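# Assemble the two printed prop drill parts like the display

## Task

Join the two 3D-printed parts so they match the completed cordless drill shown on the stand (the drill is a non-working prop).

## Robot and tools

Robot: two six-joint arms, left_arm and right_arm, each with a two-finger gripper (140 mm max opening) whose fingers can fold at a hinge. Base frames per BASES: left_arm root near (-0.039, +0.466, +0.013) m, right_arm near (+0.062, -0.446, +0.013) m, both turned only slightly about z.

Frames: the scene frame has its origin at table height midway between the arms, +z up, +x out over the table, left_arm toward +y (arm names do not match image sides). Fixed cameras and the table use the scene frame. Each arm's end_effector_position (m), end_effector_quat_wxyz and velocities (m/s, rad/s) are in that arm's own base frame and may be off by a few cm. The end effector point lies between the pads when they are closed; fingers point along gripper +z and close along its y. Fingertips extend about 33 mm past that point for gaps up to 40 mm, about 9 mm when wide open.

A row is always 18 numbers, one flat list covering both arms: left_arm's 6 joint angles, then its gripper position, force_limit, speed; then the same 9 for right_arm. Joint order: shoulder pan, shoulder lift, elbow, wrist 1, wrist 2, wrist 3. Joint numbers are absolute target angles in radians (not offsets), same as the Joint positions line. Stated ranges: elbow -3.142 to 3.142, all others -6.283 to 6.283; targets more than 0.010 rad beyond a range end are refused, and a joint pushed to its real end yields the note "joint sent to its limit". Gripper numbers are absolute commands in [-1, 1]: position +1 fully open, about -0.8 pads touching, -1 closes until blocked; force_limit -1 is gentle (about 14 N), 0 about 40 N, +1 about 58 N; speed -1 about 30 mm/s, 0 about 140, +1 about 250 mm/s, and faster closing grips much harder. force_limit and speed start at +1. To leave a gripper unchanged, repeat the three values last sent for it.

Tools:
- execute_actions(actions, cameras): actions is a list of up to 15 actions; each action is a table of up to 15 rows, one per 1/30 s step, a short table repeating its final row. Images return only when actions is empty or cameras names them.
- move(target, speed, blend, stop_force, zero, blocking, cameras): drives all joints together along a path to target, one 18-number row or a list of up to 15 rows (10 s total). speed in rad/s, 0.01 to 3.14, default 0.5, caps the joint with the longest travel; one value or one per target. blend (rad) rounds corners in a list; 0 means stop at each. stop_force (N, 3 to 120, same for both arms) ends an arm's path when its wrist sensor feels that much push against motion; use slow speed with it, keep finger values identical in a list, and omit it when leaving a contact. zero (default true) rezeroes before the move. blocking=false returns after about 0.5 s and cannot be combined with stop_force. No obstacle avoidance. The result adds a "move:" line: done, off_target (resting more than 0.01 rad off), moving, held or fault, possibly limits=held.
- wait(seconds 0 to 10): lets time pass holding commands.
- stop(): brakes a running move; fingers continue.
- zoom_image(camera, region [x0,y0,x1,y1] pixels, at most 504 by 504) on cam_high, cam_low, cam_bench, cam_left_wrist or cam_right_wrist, only from the newest images.
- zero_wrist_force(arm): tares that arm's wrist sensor.
- read_manual(section): licence text only.
- finished_scene(): ends the scene permanently; the assembly must stay correct without the robot.

Result lines: Joint positions and Joint velocities per arm (rad, rad/s), "within noise" when still; Joint targets are the angles currently driven toward; Joint torques include arm weight, positive toward larger angles; Wrist force/torque in the end effector's axes plus the peak since last shown; Wrist depth as 7x7 distance cells, "-" for no data. object_status: 0 moving, 1 blocked while opening, 2 blocked while closing (a grip), 3 reached target or pads met. After closing with -1 confirm status 2. position_measured is in counts: 3 open, about 75 = 100 mm, 139 = 60 mm, 200 = 20 mm, 230 pads touching. To grip harder, raise force_limit and nudge position between -1 and -0.98. "joint command not followed" means the clearance check between arms altered steps. MOTOR HOT warns of heating; at 85 °C the arm brakes for 30 to 60 s.

Gripping: hold parts within the fingertip quarter of the pads; deeper grips let the fingers fold, holding narrow parts loosely or releasing them. Fingertips jammed tip-first into a surface fold quietly and ruin the next grasp.

Avoid: knocking anything off the table or leaving it off the table (fails the task); dropping parts, releasing moving parts, slams and hard presses; contact torque past limits (135 N m for big joints, about 15 to 16.5 N m for wrists) or about 150 N net force, each of which halts the arm for 10 s; arms pressing or gripping each other, which can end the scene; large twist from holding heavy parts off-centre. Arms are stiff, so targets slightly past firm contact can fault. Joint targets move at most 2.45 rad/s and lag commands by roughly 0.1 to 0.2 s, sometimes overshooting.

Each tool is called after "Emit:" by a JSON object that holds its "fn" and its "kwargs", one argument or row to a line.

## Session

Emit:
{"fn": "execute_actions", "kwargs": {
  "actions": []
}}

Scene clock: 0.00 s.
left_arm: end_effector_position=(+0.1558, +0.0165, +0.2086) position_measured=3 object_status=3 end_effector_quat_wxyz=(+0.655, -0.227, -0.719, -0.048) | right_arm: end_effector_position=(+0.7994, +0.4585, +0.3708) position_measured=3 object_status=3 end_effector_quat_wxyz=(-0.220, +0.556, +0.389, +0.701)
Joint positions: left_arm=[-0.516 -1.337 1.952 -0.753 -1.706 0.214] | right_arm=[0.128 -0.753 1.307 -3.81 -0.787 2.916]
Joint velocities: within noise
Joint torques (N m): no reading
Motor temperatures (°C): left_arm=[31 43 38 47 38 45] | right_arm=[35 42 29 38 38 55]
Wrist force (N): no reading
Wrist torque (N m): no reading
Wrist force, peak (N): no reading
Wrist depth (mm): cam_left_wrist=[- - 1873 175 161 168 1843 / 1505 1611 1694 207 176 173 201 / 1578 251 220 223 188 195 539 / - 140 231 226 216 212 117 / - 490 256 270 414 395 112 / 448 443 293 288 346 331 305 / 390 360 318 295 300 283 274] | cam_right_wrist=[- 2121 2263 2048 1760 - - / 2700 - - 1948 1563 1206 1176 / - 2640 3300 - - - - / 907 138 - 1948 1553 1373 123 / 110 718 2400 1932 1476 1350 111 / 522 594 658 1760 1616 1350 107 / 470 491 535 608 - - -]
Joint targets: left_arm=[-0.516 -1.337 1.952 -0.753 -1.706 0.214] | right_arm=[0.128 -0.753 1.307 -3.810 -0.787 2.916]
Tool commands: left_gripper/position=+1.0 left_gripper/force_limit=+1.0 left_gripper/speed=+1.0 right_gripper/position=+1.0 right_gripper/force_limit=+1.0 right_gripper/speed=+1.0

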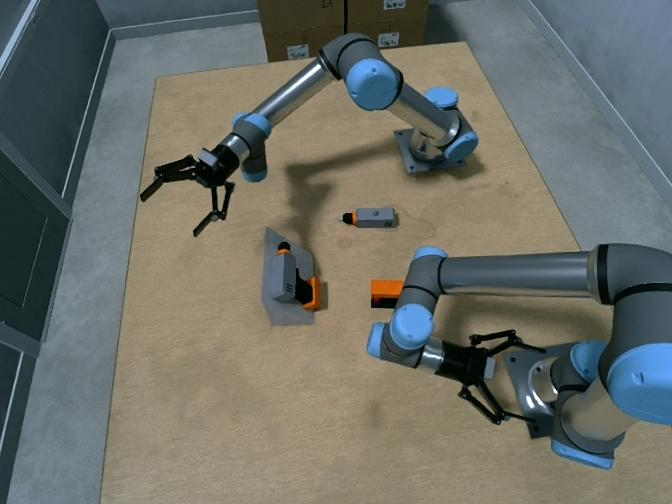

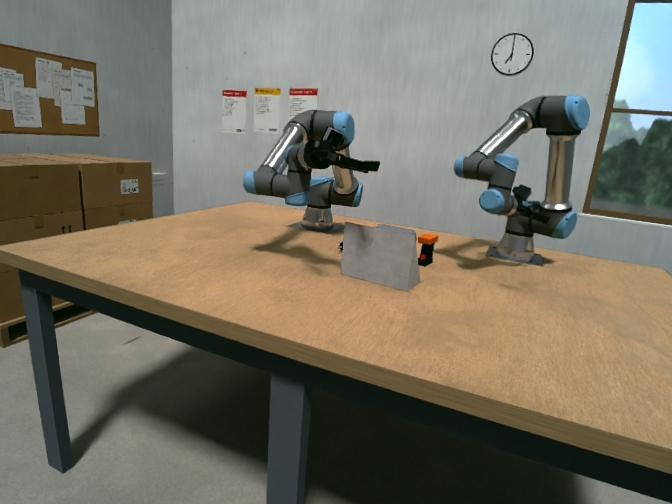

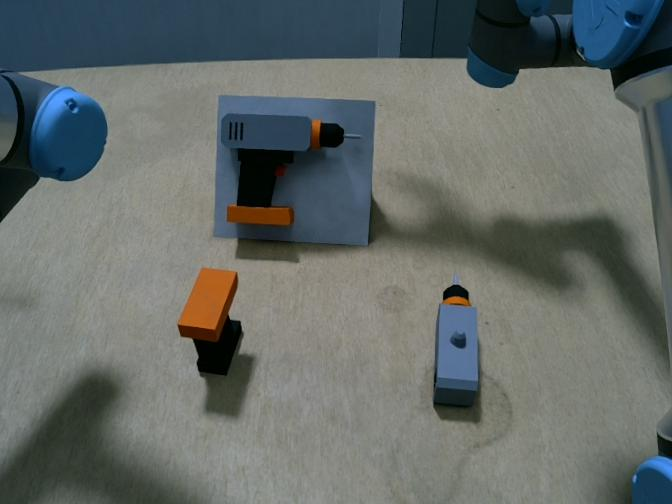

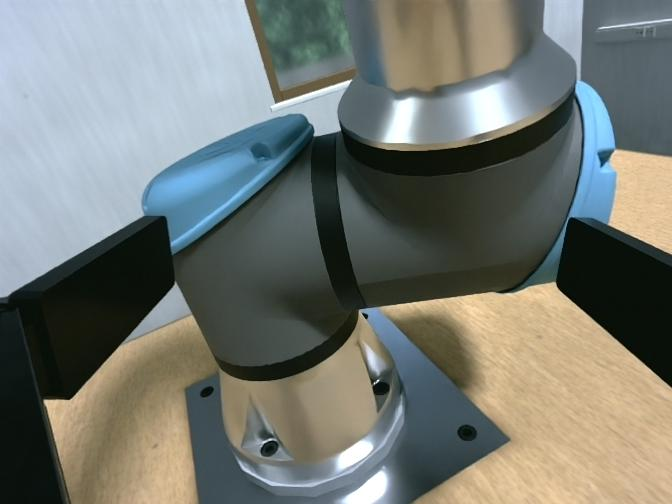

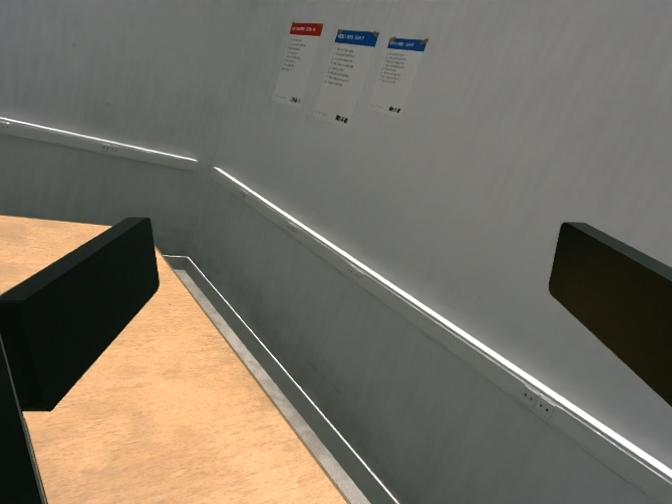

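Emit:
{"fn": "zoom_image", "kwargs": {
  "camera": "cam_bench",
  "region": [150, 240, 350, 390]
}}

Emit:
{"fn": "zoom_image", "kwargs": {
  "camera": "cam_bench",
  "region": [380, 260, 540, 420]
}}

Emit:
{"fn": "zoom_image", "kwargs": {
  "camera": "cam_bench",
  "region": [200, 80, 400, 260]
}}

Emit:
{"fn": "zoom_image", "kwargs": {
  "camera": "cam_high",
  "region": [240, 180, 420, 340]
}}

Scaled by 2.520 from the camera's 672x504 image, which has a finer 960x720 frame.

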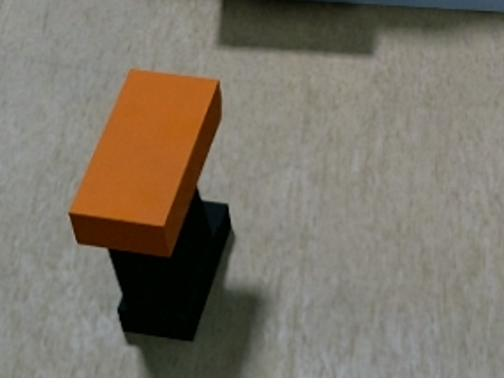

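Scaled by 3.150 from the camera's 672x504 image, which has a finer 960x720 frame.

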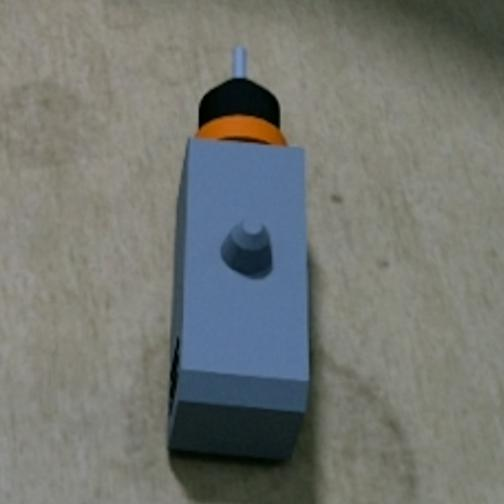

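Scaled by 2.520 from the camera's 672x504 image, which has a finer 960x720 frame.

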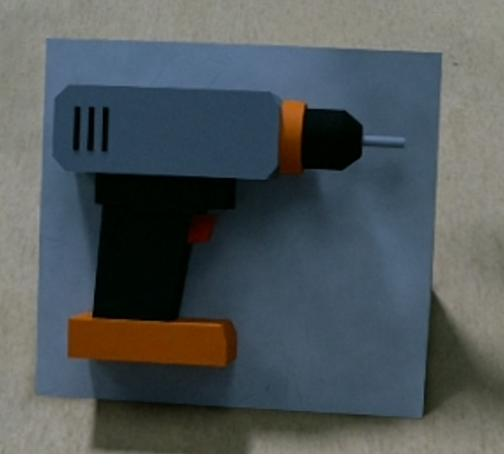

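Scaled by 2.800 from the camera's 672x504 image, which has a finer 960x720 frame.

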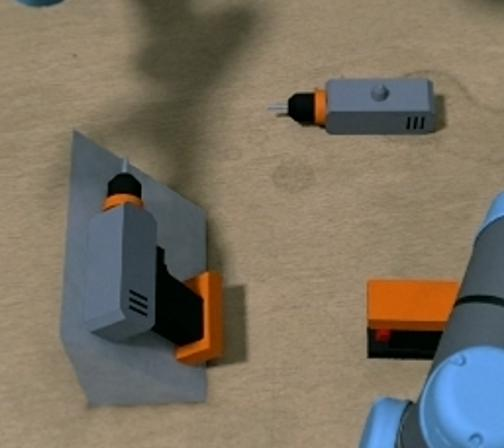

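Emit:
{"fn": "move", "kwargs": {
  "target": [0.6,-1.337,1.952,-0.753,-1.706,0.214,1,1,1,0.81,-1.599,1.176,-1.148,-1.5708,0.81,0,0,0],
  "speed": 1.0,
  "cameras": ["cam_right_wrist","cam_bench","cam_high"]
}}

Scene clock: 5.50 s.
left_arm: end_effector_position=(+0.0534, +0.1472, +0.2085) position_measured=3 object_status=3 end_effector_quat_wxyz=(-0.581, -0.188, +0.730, -0.306) | right_arm: end_effector_position=(+0.2106, +0.4146, +0.4373) position_measured=129 object_status=3 end_effector_quat_wxyz=(+0.000, +0.000, +1.000, +0.000)
Joint positions: left_arm=[0.6 -1.337 1.952 -0.753 -1.706 0.214] | right_arm=[0.81 -1.599 1.176 -1.148 -1.571 0.81]
Joint torques (N m): left_arm=[0.52 -17.11 -5.33 -0.63 2 -0.99] | right_arm=[-5.47 -17.56 -17.51 -0.6 0.01 -1.09]
Motor temperatures (°C): left_arm=[31 43 38 47 38 45] | right_arm=[35 42 29 38 38 55]
Wrist force (N): left_arm=[0.1 0.2 -0.1] | right_arm=[-1.0 -1.6 -3.7]
Wrist torque (N m): left_arm=[0.04 -0.04 0.00] | right_arm=[-0.38 -0.48 0.21]
Wrist force, peak (N): left_arm=[0.1 1.2 0.3] | right_arm=[1.9 -2.9 -4.4]
Wrist depth (mm): cam_left_wrist=[- 3776 2588 176 161 168 1316 / - 3656 292 198 176 172 196 / 1187 1129 221 223 188 195 199 / 1140 141 230 224 217 208 111 / - 501 255 269 416 394 112 / 449 440 288 288 342 332 309 / 390 359 319 298 301 284 274] | cam_right_wrist=[519 526 520 527 525 526 525 / 546 549 550 547 553 553 554 / 577 578 567 581 577 571 585 / 619 603 139 617 159 614 617 / - 89 119 647 644 96 90 / - - 695 619 600 - 64 / - - 752 559 544 - -]
Joint targets: left_arm=[0.600 -1.337 1.952 -0.753 -1.706 0.214] | right_arm=[0.810 -1.599 1.176 -1.148 -1.571 0.810]
move: done
Images, in order (width x height): cam_high 672x504, cam_bench 672x504, cam_right_wrist 672x504.

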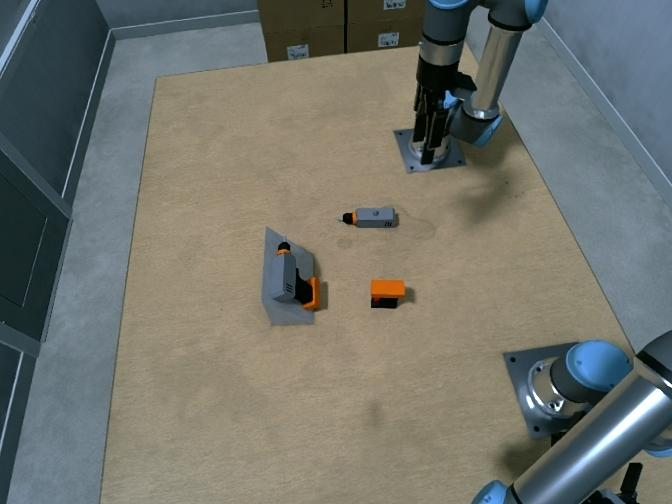

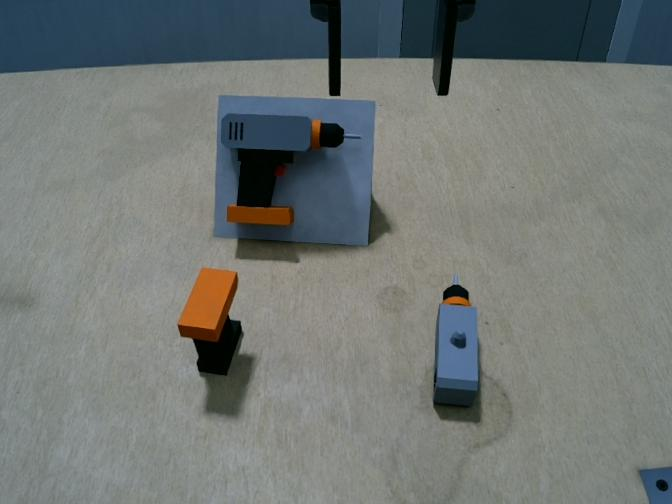

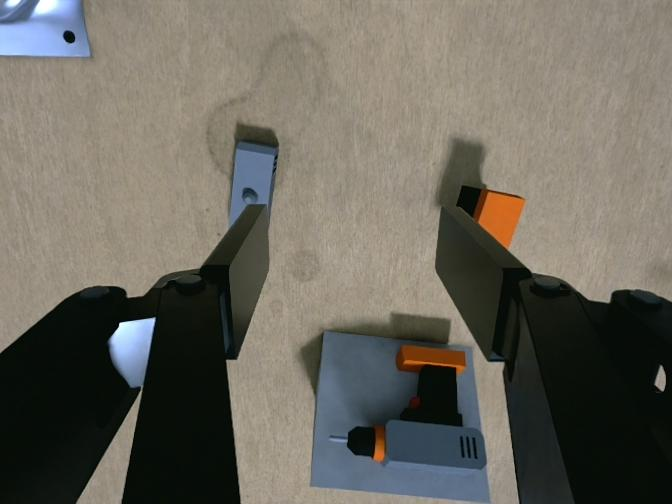

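Emit:
{"fn": "move", "kwargs": {
  "target": [0.6,-1.337,1.952,-0.753,-1.706,0.214,1,1,1,0.6061,-1.8977,1.8821,-1.5552,-1.5708,0.6061,1,0,0],
  "speed": 1.0,
  "cameras": ["cam_right_wrist"]
}}

Emit:
{"fn": "move", "kwargs": {
  "target": [0.6,-1.337,1.952,-0.753,-1.706,0.214,1,1,1,0.9884,-1.2665,1.2151,-1.5194,-1.5708,0.9884,1,0,0],
  "speed": 1.0,
  "cameras": ["cam_right_wrist"]
}}

Scene clock: 38.23 s.
left_arm: end_effector_position=(+0.0534, +0.1472, +0.2085) position_measured=3 object_status=3 end_effector_quat_wxyz=(-0.581, -0.188, +0.730, -0.306) | right_arm: end_effector_position=(+0.2162, +0.3120, +0.2601) position_measured=3 object_status=3 end_effector_quat_wxyz=(+0.000, +0.000, +1.000, +0.000)
Joint positions: left_arm=[0.6 -1.337 1.952 -0.753 -1.706 0.214] | right_arm=[0.606 -1.898 1.882 -1.555 -1.571 0.606]
Joint torques (N m): left_arm=[9.15 -23.8 -13.65 -0.13 1.82 -0.92] | right_arm=[3.2 -5.65 -17.91 -2.74 -1.24 -0.15]
Motor temperatures (°C): left_arm=[31 43 38 47 38 45] | right_arm=[35 42 29 38 38 55]
Wrist force (N): left_arm=[-0.1 0.1 -0.3] | right_arm=[-1.1 -1.2 -3.9]
Wrist torque (N m): left_arm=[0.02 0.01 0.00] | right_arm=[-0.30 -0.45 0.22]
Wrist force, peak (N): left_arm=[-0.5 0.2 0.0] | right_arm=[-0.5 -0.6 -5.3]
Wrist depth (mm): cam_left_wrist=[- 2809 2280 175 161 168 - / - - - 198 175 172 1422 / 2153 246 220 223 188 195 197 / 1118 140 230 225 217 207 111 / - 493 256 269 417 395 112 / 449 441 288 289 343 332 305 / 389 362 317 298 300 285 275] | cam_right_wrist=[362 363 363 363 365 366 368 / 381 383 383 384 385 387 387 / 403 404 403 397 406 405 408 / 416 142 430 416 429 420 129 / 110 455 454 458 455 458 112 / 489 485 485 483 489 489 491 / 515 518 518 522 466 452 441]
Joint targets: left_arm=[0.600 -1.337 1.952 -0.753 -1.706 0.214] | right_arm=[0.606 -1.898 1.882 -1.555 -1.571 0.606]
move: done
Images, in order (width x height): cam_right_wrist 672x504.

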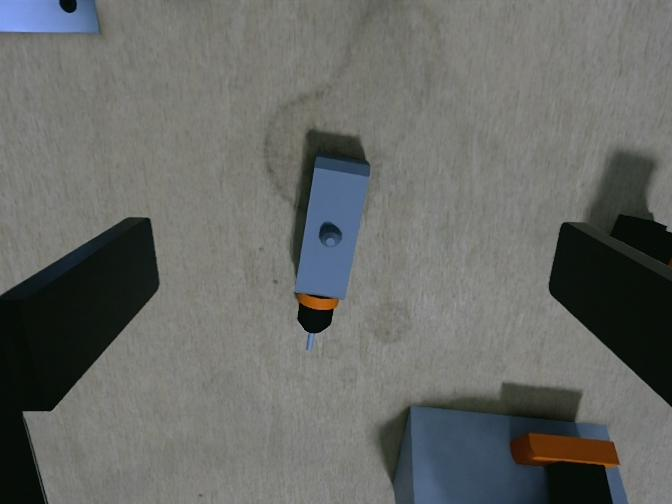

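Scene clock: 39.50 s.
left_arm: end_effector_position=(+0.0534, +0.1472, +0.2085) position_measured=3 object_status=3 end_effector_quat_wxyz=(-0.581, -0.188, +0.730, -0.306) | right_arm: end_effector_position=(+0.2290, +0.5899, +0.2770) position_measured=3 object_status=3 end_effector_quat_wxyz=(+0.000, +0.000, +1.000, +0.000)
Joint positions: left_arm=[0.6 -1.337 1.952 -0.753 -1.706 0.214] | right_arm=[0.988 -1.267 1.215 -1.519 -1.571 0.988]
Joint torques (N m): left_arm=[8.62 -24.91 -16.06 -0.21 1.96 -0.66] | right_arm=[4.81 -30.42 -31.76 -5.09 -1.34 1.14]
Motor temperatures (°C): left_arm=[31 43 38 47 38 45] | right_arm=[35 42 29 38 38 55]
Wrist force (N): left_arm=[-0.1 0.2 -0.1] | right_arm=[-0.9 -1.4 -3.8]
Wrist torque (N m): left_arm=[0.03 0.01 0.00] | right_arm=[-0.34 -0.48 0.14]
Wrist force, peak (N): left_arm=[-0.1 0.4 -0.4] | right_arm=[-1.0 -3.7 -3.6]
Wrist depth (mm): cam_left_wrist=[2775 2879 3387 178 161 168 - / - - 279 204 176 172 201 / 835 243 220 224 189 195 1486 / 1124 141 230 225 217 207 111 / - 491 256 270 414 394 111 / 445 443 289 288 341 330 305 / 389 361 318 297 301 284 273] | cam_right_wrist=[380 378 380 380 379 380 379 / 399 399 399 399 401 400 401 / 389 423 422 420 422 420 420 / 386 142 446 341 447 442 131 / 110 473 473 475 473 475 111 / 512 497 497 495 506 504 510 / 541 529 459 457 542 541 547]
Joint targets: left_arm=[0.600 -1.337 1.952 -0.753 -1.706 0.214] | right_arm=[0.988 -1.266 1.215 -1.519 -1.571 0.988]
move: done
Images, in order (width x height): cam_right_wrist 672x504.

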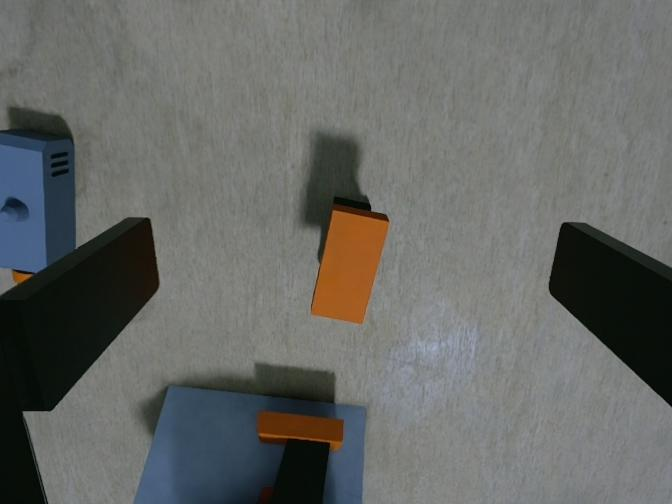

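Emit:
{"fn": "zoom_image", "kwargs": {
  "camera": "cam_right_wrist",
  "region": [270, 120, 430, 340]
}}

Emit:
{"fn": "execute_actions", "kwargs": {
  "actions": [],
  "cameras": ["cam_bench","cam_high"]
}}

Emit:
{"fn": "zoom_image", "kwargs": {
  "camera": "cam_high",
  "region": [350, 260, 430, 330]
}}

Emit:
{"fn": "zoom_image", "kwargs": {
  "camera": "cam_bench",
  "region": [160, 250, 260, 390]
}}

Scaled by 2.291 from the camera's 672x504 image, which has a finer 960x720 frame.

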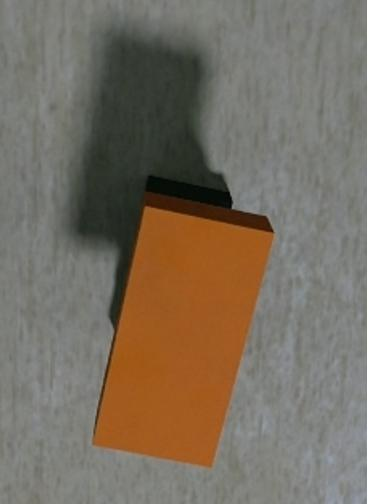

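Scene clock: 40.80 s.
left_arm: end_effector_position=(+0.0534, +0.1472, +0.2085) position_measured=3 object_status=3 end_effector_quat_wxyz=(-0.581, -0.188, +0.730, -0.306) | right_arm: end_effector_position=(+0.2290, +0.5900, +0.2770) position_measured=3 object_status=3 end_effector_quat_wxyz=(+0.000, +0.000, +1.000, +0.000)
Joint positions: left_arm=[0.6 -1.337 1.952 -0.753 -1.706 0.214] | right_arm=[0.988 -1.266 1.215 -1.519 -1.571 0.988]
Joint velocities: within noise
Joint torques (N m): left_arm=[8.36 -28.17 -18.63 -0.06 1.67 -0.6] | right_arm=[7.15 -30.51 -32.39 -5.06 -1.31 0.95]
Motor temperatures (°C): left_arm=[31 43 38 47 38 45] | right_arm=[35 42 29 38 38 55]
Wrist force (N): left_arm=[0.0 0.4 -0.2] | right_arm=[-1.0 -1.5 -3.8]
Wrist torque (N m): left_arm=[0.06 -0.02 0.00] | right_arm=[-0.37 -0.47 0.14]
Wrist force, peak (N): left_arm=[-0.2 0.4 -0.2] | right_arm=[-1.2 -1.6 -4.0]
Wrist depth (mm): cam_left_wrist=[- 2647 - 176 161 172 1331 / - 3199 - 199 175 172 191 / 838 247 220 223 188 195 198 / 1118 140 229 224 216 207 117 / - 492 256 271 418 394 111 / 446 440 289 288 342 330 305 / 393 359 318 298 301 285 275] | cam_right_wrist=[380 377 380 380 380 380 382 / 400 400 401 399 401 399 401 / 391 424 421 423 423 423 423 / 386 143 447 342 450 442 131 / 110 475 472 476 478 477 112 / 513 500 492 499 507 507 503 / 541 472 459 455 544 540 544]
Joint targets: left_arm=[0.600 -1.337 1.952 -0.753 -1.706 0.214] | right_arm=[0.988 -1.266 1.215 -1.519 -1.571 0.988]
Tool commands: left_gripper/position=+1.0 left_gripper/force_limit=+1.0 left_gripper/speed=+1.0 right_gripper/position=+1.0 right_gripper/force_limit=+0.0 right_gripper/speed=+0.0
Images, in order (width x height): cam_high 672x504, cam_bench 672x504.

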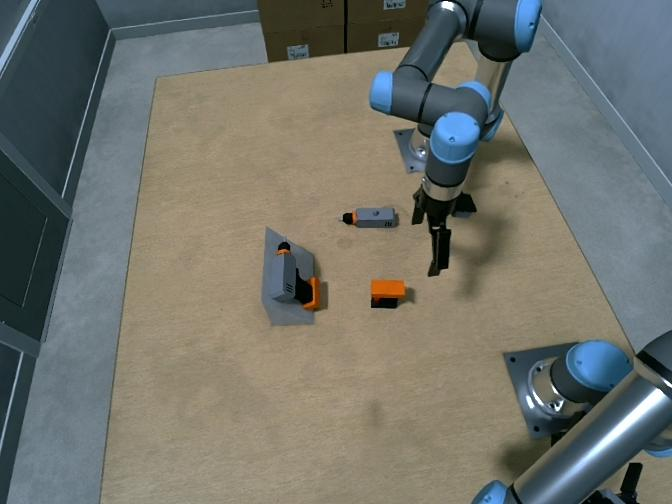

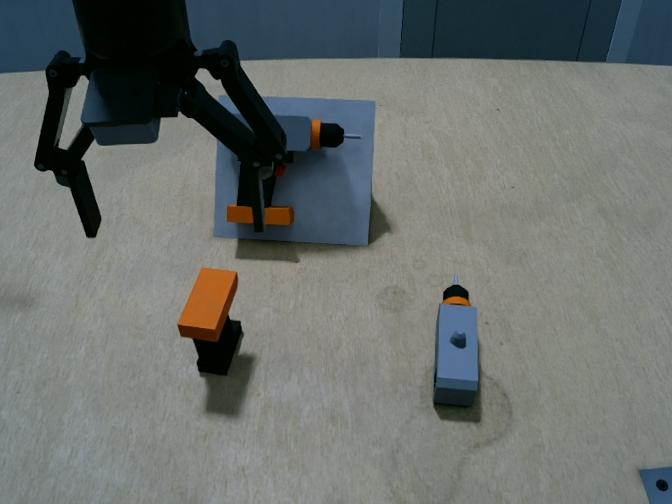

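Scaled by 6.300 from the camera's 672x504 image, which has a finer 960x720 frame.

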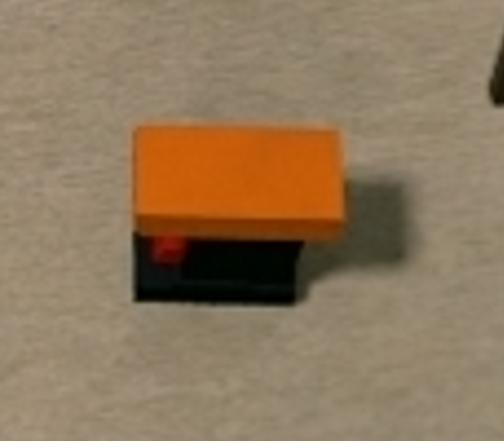

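Scaled by 3.600 from the camera's 672x504 image, which has a finer 960x720 frame.

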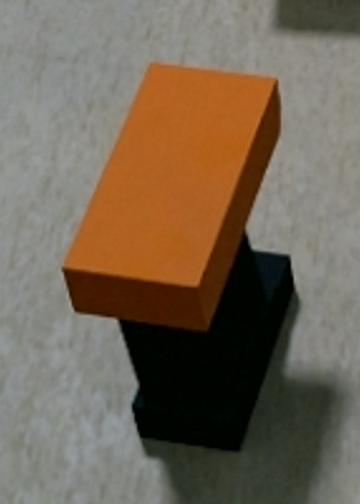

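Emit:
{"fn": "move", "kwargs": {
  "target": [
    [0.6,-1.337,1.952,-0.753,-1.706,0.214,1,1,1,0.8795,-1.1713,1.2808,-1.6803,-1.5708,1.0645,1,0,0],
    [0.6,-1.337,1.952,-0.753,-1.706,0.214,1,1,1,0.8795,-1.1218,1.4547,-1.9037,-1.5708,1.0645,1,0,0]
  ],
  "speed": [0.8,0.4],
  "blend": [0.03,0],
  "cameras": ["cam_right_wrist","cam_bench","cam_high"]
}}

Scene clock: 42.93 s.
left_arm: end_effector_position=(+0.0534, +0.1472, +0.2085) position_measured=3 object_status=3 end_effector_quat_wxyz=(-0.581, -0.188, +0.730, -0.306) | right_arm: end_effector_position=(+0.3148, +0.5895, +0.1061) position_measured=3 object_status=3 end_effector_quat_wxyz=(+0.000, +0.092, +0.996, +0.000)
Joint positions: left_arm=[0.6 -1.337 1.952 -0.753 -1.706 0.214] | right_arm=[0.88 -1.122 1.455 -1.903 -1.571 1.065]
Joint torques (N m): left_arm=[7.55 -31.69 -23.52 0.09 1.75 -0.63] | right_arm=[-9.78 -59.3 -20.29 -4.41 1.58 0.94]
Motor temperatures (°C): left_arm=[31 43 38 47 38 45] | right_arm=[35 42 29 38 38 55]
Wrist force (N): left_arm=[0.0 0.2 0.0] | right_arm=[-1.4 -1.8 -3.7]
Wrist torque (N m): left_arm=[0.03 -0.02 0.00] | right_arm=[-0.43 -0.38 0.14]
Wrist force, peak (N): left_arm=[-0.2 0.5 -0.2] | right_arm=[-9.6 -2.6 -1.5]
Wrist depth (mm): cam_left_wrist=[- 2258 2258 176 161 169 1379 / - - 2504 199 176 172 205 / 1219 1129 220 222 188 195 198 / 1118 140 230 224 217 207 111 / - 496 255 271 417 393 111 / 449 443 288 289 343 332 306 / 391 360 319 298 301 285 273] | cam_right_wrist=[226 226 225 225 226 225 225 / 238 239 238 139 140 236 236 / 253 252 251 147 245 251 250 / 262 142 268 156 263 263 131 / 110 286 285 284 283 284 112 / 310 306 305 304 304 303 303 / 329 320 319 316 316 326 327]
Joint targets: left_arm=[0.600 -1.337 1.952 -0.753 -1.706 0.214] | right_arm=[0.879 -1.122 1.455 -1.904 -1.571 1.064]
move: done
Images, in order (width x height): cam_high 672x504, cam_bench 672x504, cam_right_wrist 672x504.

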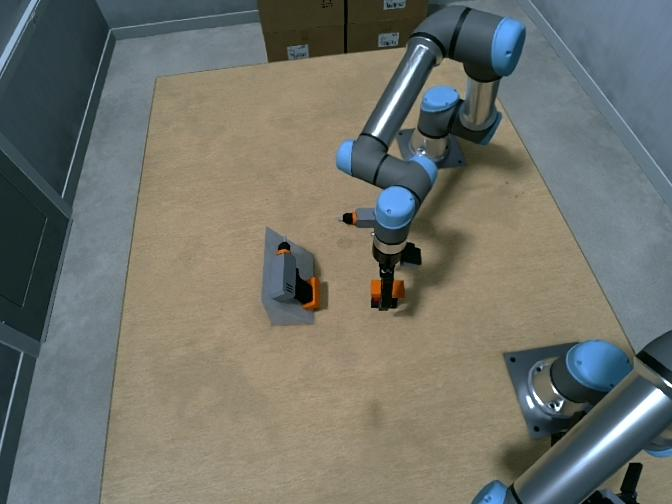

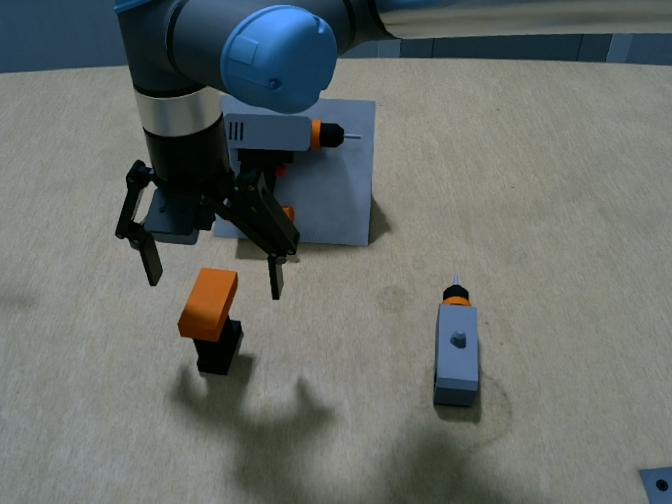

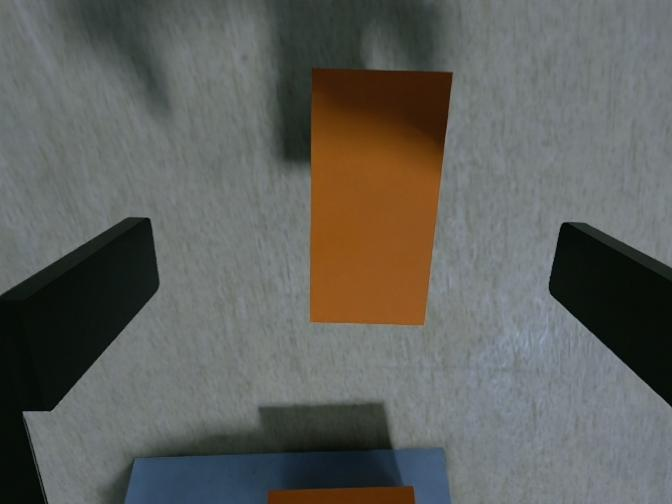

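Emit:
{"fn": "move", "kwargs": {
  "target": [0.6,-1.337,1.952,-0.753,-1.706,0.214,1,1,1,0.8959,-1.1096,1.4366,-1.8978,-1.5708,1.1059,1,0,0],
  "speed": 0.3,
  "cameras": ["cam_right_wrist"]
}}

Scene clock: 44.93 s.
left_arm: end_effector_position=(+0.0534, +0.1472, +0.2085) position_measured=3 object_status=3 end_effector_quat_wxyz=(-0.581, -0.188, +0.730, -0.306) | right_arm: end_effector_position=(+0.3084, +0.5989, +0.1059) position_measured=3 object_status=3 end_effector_quat_wxyz=(+0.000, +0.105, +0.994, +0.000) end_effector_velocity=(+0.001, +0.000, +0.000) end_effector_angular_velocity=(+0.001, -0.002, +0.005)
Joint positions: left_arm=[0.6 -1.337 1.952 -0.753 -1.706 0.214] | right_arm=[0.896 -1.109 1.436 -1.898 -1.571 1.106]
Joint velocities: left_arm=[within noise] | right_arm=[-0.001 0 0.001 -0.002 -0.001 -0.005]
Joint torques (N m): left_arm=[7.83 -33.9 -27.2 0.13 1.83 -0.32] | right_arm=[-9.22 -53.34 -17.57 -2.07 1.2 -1.15]
Motor temperatures (°C): left_arm=[31 43 38 47 38 45] | right_arm=[35 42 29 38 38 55]
Wrist force (N): left_arm=[-0.1 0.1 -0.1] | right_arm=[-1.3 -1.6 -3.7]
Wrist torque (N m): left_arm=[0.01 0.02 0.00] | right_arm=[-0.38 -0.40 0.13]
Wrist force, peak (N): left_arm=[-0.3 0.3 -0.4] | right_arm=[-1.8 -1.8 -4.1]
Wrist depth (mm): cam_left_wrist=[- 2710 2303 174 161 169 - / - 3543 296 199 176 172 1422 / 811 246 221 223 189 194 198 / 1135 140 230 224 216 207 117 / - 500 257 270 416 393 111 / 452 440 289 288 342 330 307 / 390 361 318 297 301 284 272] | cam_right_wrist=[226 226 226 225 224 224 223 / 238 238 235 142 235 237 236 / 253 253 251 147 249 251 251 / 261 142 267 156 262 262 130 / 110 284 285 167 285 283 112 / 311 305 305 306 303 303 303 / 330 323 321 319 319 327 326]
Joint targets: left_arm=[0.600 -1.337 1.952 -0.753 -1.706 0.214] | right_arm=[0.896 -1.110 1.437 -1.898 -1.571 1.106]
move: done
Images, in order (width x height): cam_right_wrist 672x504.

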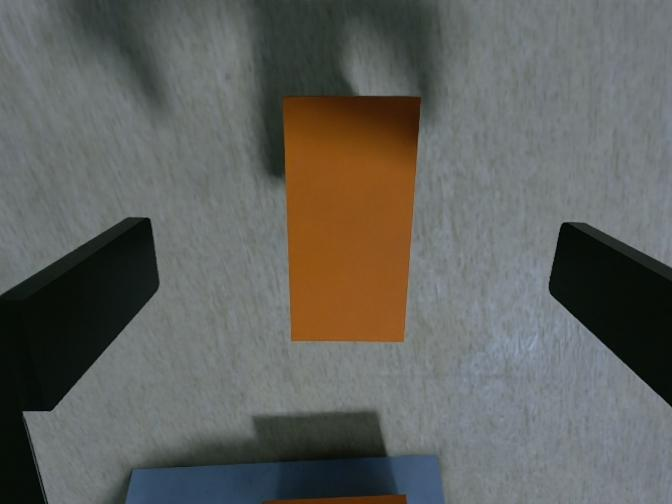

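Emit:
{"fn": "move", "kwargs": {
  "target": [0.6,-1.337,1.952,-0.753,-1.706,0.214,1,1,1,0.8959,-1.1096,1.4366,-1.8978,-1.5708,1.1059,-1,0,-1],
  "cameras": ["cam_right_wrist","cam_bench"]
}}

Emit:
{"fn": "wait", "kwargs": {
  "seconds": 1.2,
  "cameras": ["cam_right_wrist"]
}}

Scene clock: 49.00 s.
left_arm: end_effector_position=(+0.0534, +0.1472, +0.2085) position_measured=3 object_status=3 end_effector_quat_wxyz=(-0.581, -0.188, +0.730, -0.306) | right_arm: end_effector_position=(+0.3085, +0.5988, +0.1060) position_measured=166 object_status=0 end_effector_quat_wxyz=(+0.000, +0.105, +0.994, +0.000)
Joint positions: left_arm=[0.6 -1.337 1.952 -0.753 -1.706 0.214] | right_arm=[0.896 -1.11 1.437 -1.898 -1.571 1.106]
Joint torques (N m): left_arm=[8.03 -36.1 -29.09 0.6 1.57 -0.05] | right_arm=[-8.74 -53.36 -18.23 -5.12 -0.26 0.98]
Motor temperatures (°C): left_arm=[31 43 38 47 38 45] | right_arm=[35 42 29 38 38 55]
Wrist force (N): left_arm=[-0.1 0.1 -0.2] | right_arm=[-0.9 -3.5 -11.1]
Wrist torque (N m): left_arm=[0.00 0.01 0.00] | right_arm=[-0.30 -0.42 0.10]
Wrist force, peak (N): left_arm=[-0.4 0.4 -0.2] | right_arm=[-1.2 -3.4 -11.5]
Wrist depth (mm): cam_left_wrist=[2809 2617 2303 183 161 171 1355 / 2450 - 2647 198 175 173 1301 / 1259 1118 221 223 189 195 198 / 1135 141 230 225 216 207 117 / - 497 256 269 418 397 112 / 448 441 288 288 344 332 305 / 392 362 318 297 302 284 274] | cam_right_wrist=[226 226 226 225 224 225 225 / 238 238 237 142 235 236 237 / 253 252 251 147 245 251 250 / 268 268 126 156 152 266 265 / - - 82 166 150 94 93 / - 74 - 305 - 67 71 / - - - 319 - - 71]
Joint targets: left_arm=[0.600 -1.337 1.952 -0.753 -1.706 0.214] | right_arm=[0.896 -1.110 1.437 -1.898 -1.571 1.106]
move: done
Images, in order (width x height): cam_bench 672x504, cam_right_wrist 672x504.

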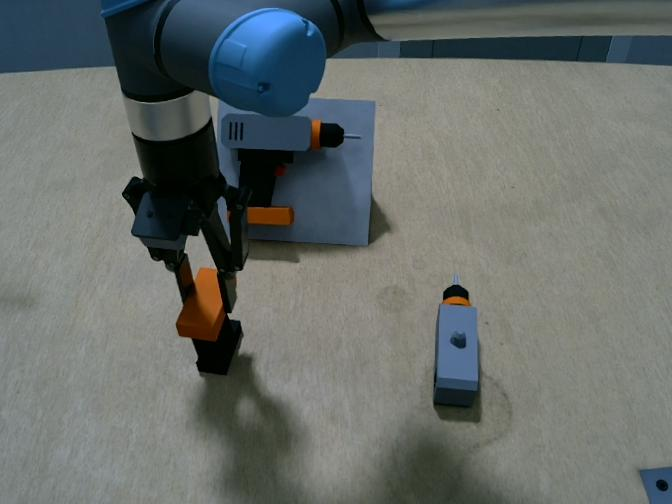

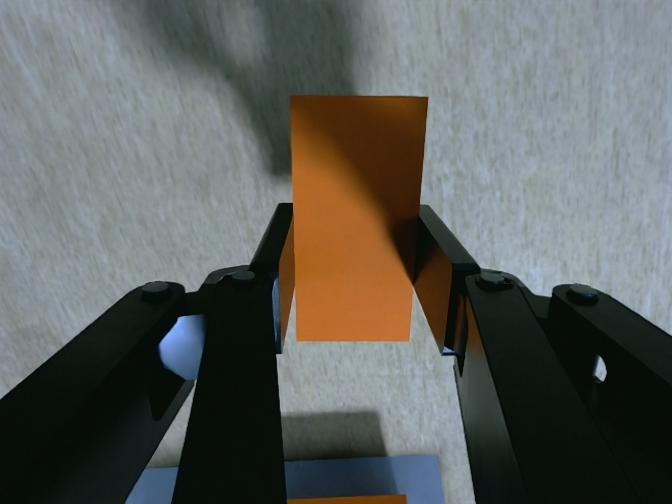

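Scene clock: 50.20 s.
left_arm: end_effector_position=(+0.0534, +0.1472, +0.2085) position_measured=3 object_status=3 end_effector_quat_wxyz=(-0.581, -0.188, +0.730, -0.306) | right_arm: end_effector_position=(+0.3085, +0.5988, +0.1060) position_measured=166 object_status=2 end_effector_quat_wxyz=(+0.000, +0.105, +0.994, +0.000)
Joint positions: left_arm=[0.6 -1.337 1.952 -0.753 -1.706 0.214] | right_arm=[0.896 -1.11 1.437 -1.898 -1.571 1.106]
Joint torques (N m): left_arm=[8.44 -35.88 -28.5 0.36 1.65 -0.14] | right_arm=[-8 -39.81 -20.26 -4.85 -0.63 0.92]
Motor temperatures (°C): left_arm=[31 43 38 47 38 45] | right_arm=[35 42 29 38 38 55]
Wrist force (N): left_arm=[-0.1 0.1 0.0] | right_arm=[-1.1 -3.4 -11.6]
Wrist torque (N m): left_arm=[0.02 0.00 0.00] | right_arm=[-0.28 -0.38 0.11]
Wrist force, peak (N): left_arm=[-0.4 0.2 -0.2] | right_arm=[-1.0 -3.5 -11.6]
Wrist depth (mm): cam_left_wrist=[- 2504 - 177 161 169 1324 / - - - 199 176 173 210 / 1245 246 220 221 188 195 1515 / 1124 140 230 225 216 208 117 / - 497 256 270 415 394 111 / 447 444 288 288 343 332 307 / 390 358 317 298 302 284 274] | cam_right_wrist=[226 225 225 225 225 225 224 / 238 238 238 142 235 236 236 / 253 252 252 146 246 250 250 / 267 268 126 156 152 266 265 / - - 82 167 150 94 93 / - 74 - 305 - 67 71 / - - - 319 - - 71]
Joint targets: left_arm=[0.600 -1.337 1.952 -0.753 -1.706 0.214] | right_arm=[0.896 -1.110 1.437 -1.898 -1.571 1.106]
Tool commands: left_gripper/position=+1.0 left_gripper/force_limit=+1.0 left_gripper/speed=+1.0 right_gripper/position=-1.0 right_gripper/force_limit=+0.0 right_gripper/speed=-1.0
wait: 1.20 s; at rest by 0.17 s
Images, in order (width x height): cam_right_wrist 672x504.

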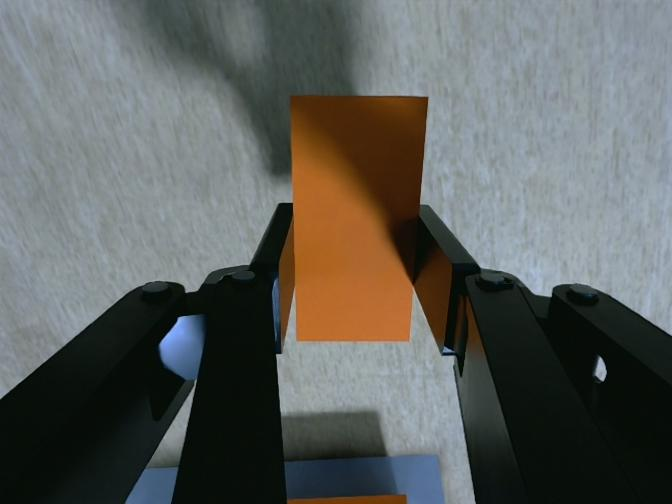

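Emit:
{"fn": "move", "kwargs": {
  "target": [
    [0.6,-1.337,1.952,-0.753,-1.706,0.214,1,1,1,0.8959,-1.1623,1.1148,-1.5233,-1.5708,1.1059,-1,0,-1],
    [0.6,-1.337,1.952,-0.753,-1.706,0.214,1,1,1,0.5149,-1.8177,1.8265,-1.5796,-1.5708,0.7049,-1,0,-1],
    [0.6,-1.337,1.952,-0.753,-1.706,0.214,1,1,1,0.5149,-1.8050,1.9707,-1.7365,-1.5708,0.7049,-1,0,-1]
  ],
  "speed": [0.4,0.5,0.3],
  "blend": [0.05,0.05,0],
  "cameras": ["cam_right_wrist","cam_bench","cam_high","cam_low"]
}}

Emit:
{"fn": "zoom_image", "kwargs": {
  "camera": "cam_high",
  "region": [320, 150, 440, 250]
}}

Emit:
{"fn": "zoom_image", "kwargs": {
  "camera": "cam_low",
  "region": [290, 190, 410, 280]
}}

Emit:
{"fn": "zoom_image", "kwargs": {
  "camera": "cam_bench",
  "region": [380, 230, 540, 420]
}}

Scene clock: 54.27 s.
left_arm: end_effector_position=(+0.0534, +0.1472, +0.2085) position_measured=3 object_status=3 end_effector_quat_wxyz=(-0.581, -0.188, +0.730, -0.306) | right_arm: end_effector_position=(+0.2720, +0.3070, +0.2001) position_measured=166 object_status=2 end_effector_quat_wxyz=(+0.000, +0.095, +0.995, +0.000)
Joint positions: left_arm=[0.6 -1.337 1.952 -0.753 -1.706 0.214] | right_arm=[0.515 -1.805 1.971 -1.736 -1.571 0.705]
Joint torques (N m): left_arm=[7.93 -37.34 -28.31 0.55 1.26 0.21] | right_arm=[7.08 -26.43 -23.08 -2.44 -1.31 -1.07]
Motor temperatures (°C): left_arm=[31 43 38 47 38 45] | right_arm=[35 42 29 38 38 55]
Wrist force (N): left_arm=[0.0 -0.1 0.1] | right_arm=[-1.3 -1.8 -2.6]
Wrist torque (N m): left_arm=[-0.03 0.00 0.00] | right_arm=[-0.39 -0.43 0.22]
Wrist force, peak (N): left_arm=[-0.3 0.3 -0.3] | right_arm=[-1.0 -3.5 -11.5]
Wrist depth (mm): cam_left_wrist=[- - 2450 183 161 167 - / 3438 3338 2424 208 176 172 1379 / 1371 245 221 223 188 195 197 / 1129 141 230 224 217 207 112 / - 493 256 271 416 397 112 / 448 445 289 288 344 332 306 / 389 360 317 298 301 284 275] | cam_right_wrist=[311 311 311 310 309 307 308 / 329 326 326 141 322 325 325 / 347 347 346 147 337 344 345 / 368 368 119 156 153 366 366 / - - 82 166 150 94 93 / - 74 - 420 - 67 71 / - - - 448 - - 71]
Joint targets: left_arm=[0.600 -1.337 1.952 -0.753 -1.706 0.214] | right_arm=[0.515 -1.805 1.971 -1.736 -1.571 0.705]
move: done
Images, in order (width x height): cam_high 672x504, cam_low 672x504, cam_bench 672x504, cam_right_wrist 672x504.

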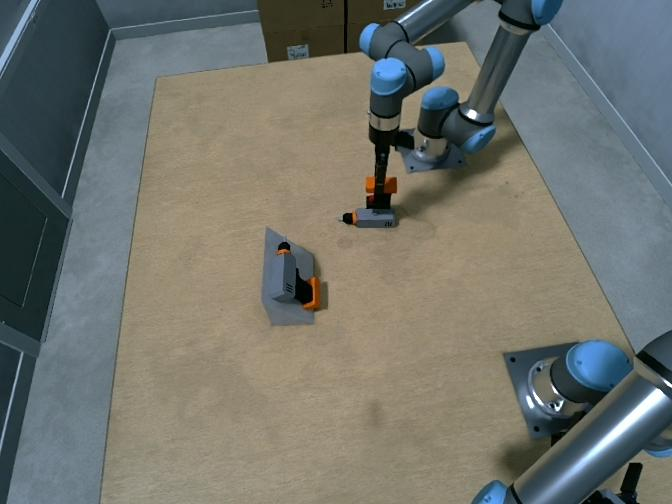

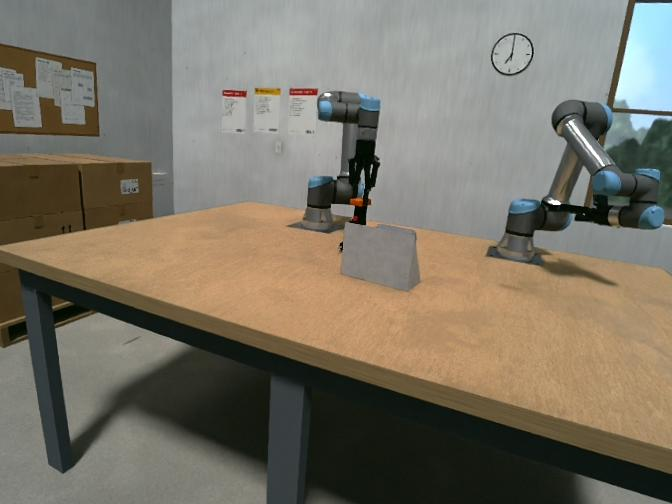

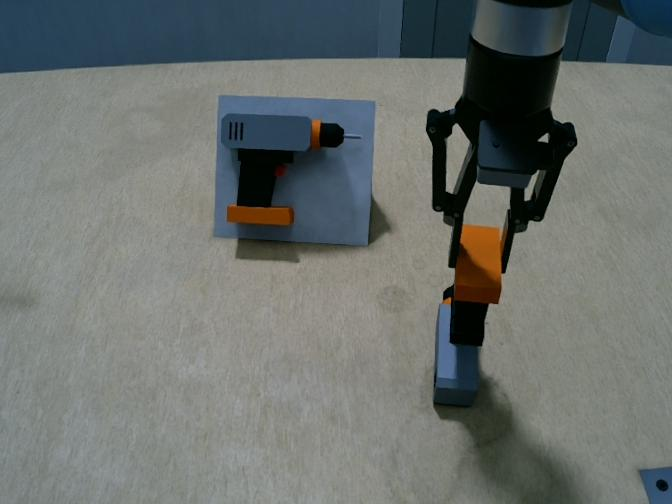

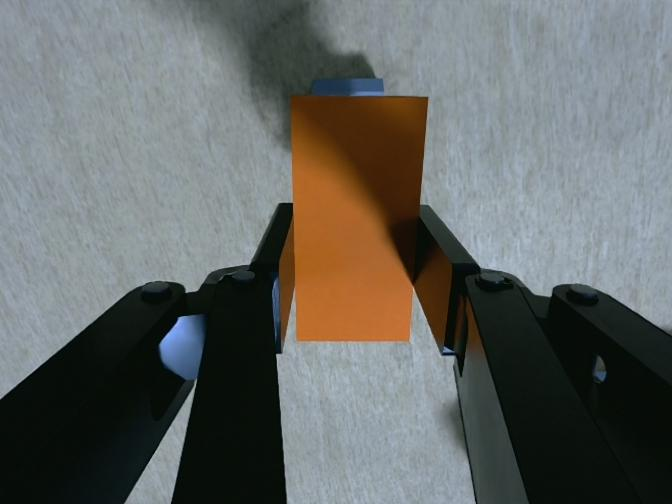

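Scaled by 4.200 from the camera's 672x504 image, which has a finer 960x720 frame.

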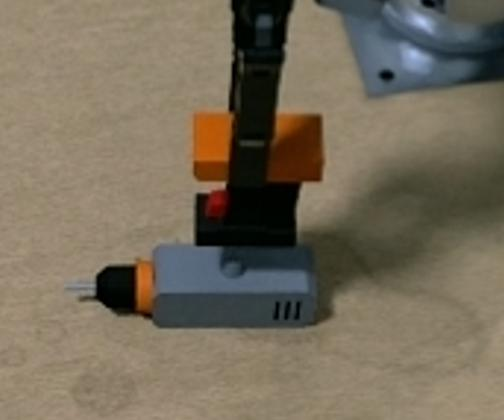

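Scaled by 4.200 from the camera's 672x504 image, which has a finer 960x720 frame.

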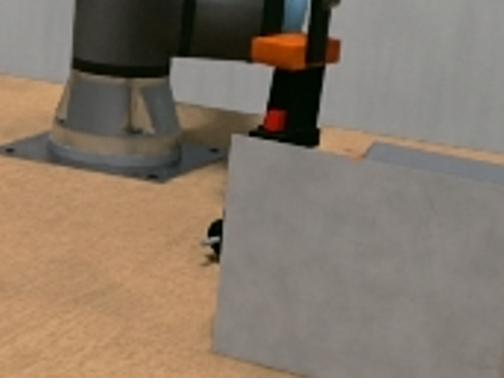

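Scaled by 2.653 from the camera's 672x504 image, which has a finer 960x720 frame.

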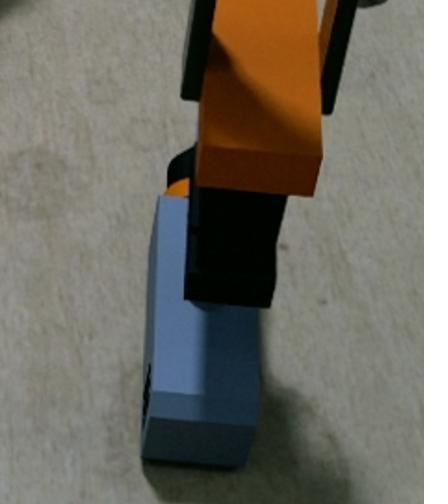

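Emit:
{"fn": "zoom_image", "kwargs": {
  "camera": "cam_right_wrist",
  "region": [270, 50, 450, 150]
}}

Emit:
{"fn": "zoom_image", "kwargs": {
  "camera": "cam_high",
  "region": [340, 170, 410, 235]
}}

Scaled by 2.800 from the camera's 672x504 image, which has a finer 960x720 frame.

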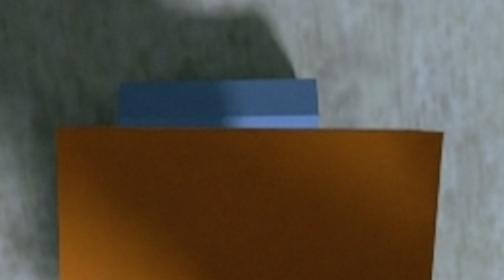

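Scaled by 7.200 from the camera's 672x504 image, which has a finer 960x720 frame.

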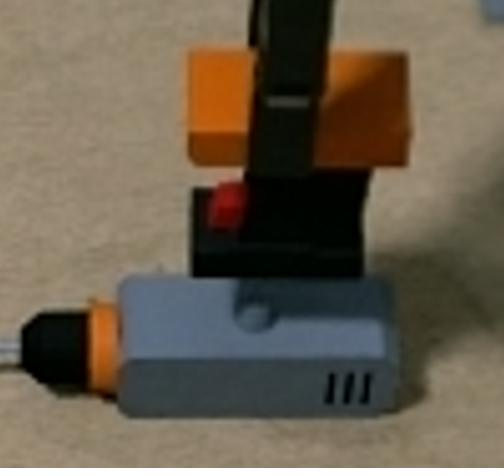

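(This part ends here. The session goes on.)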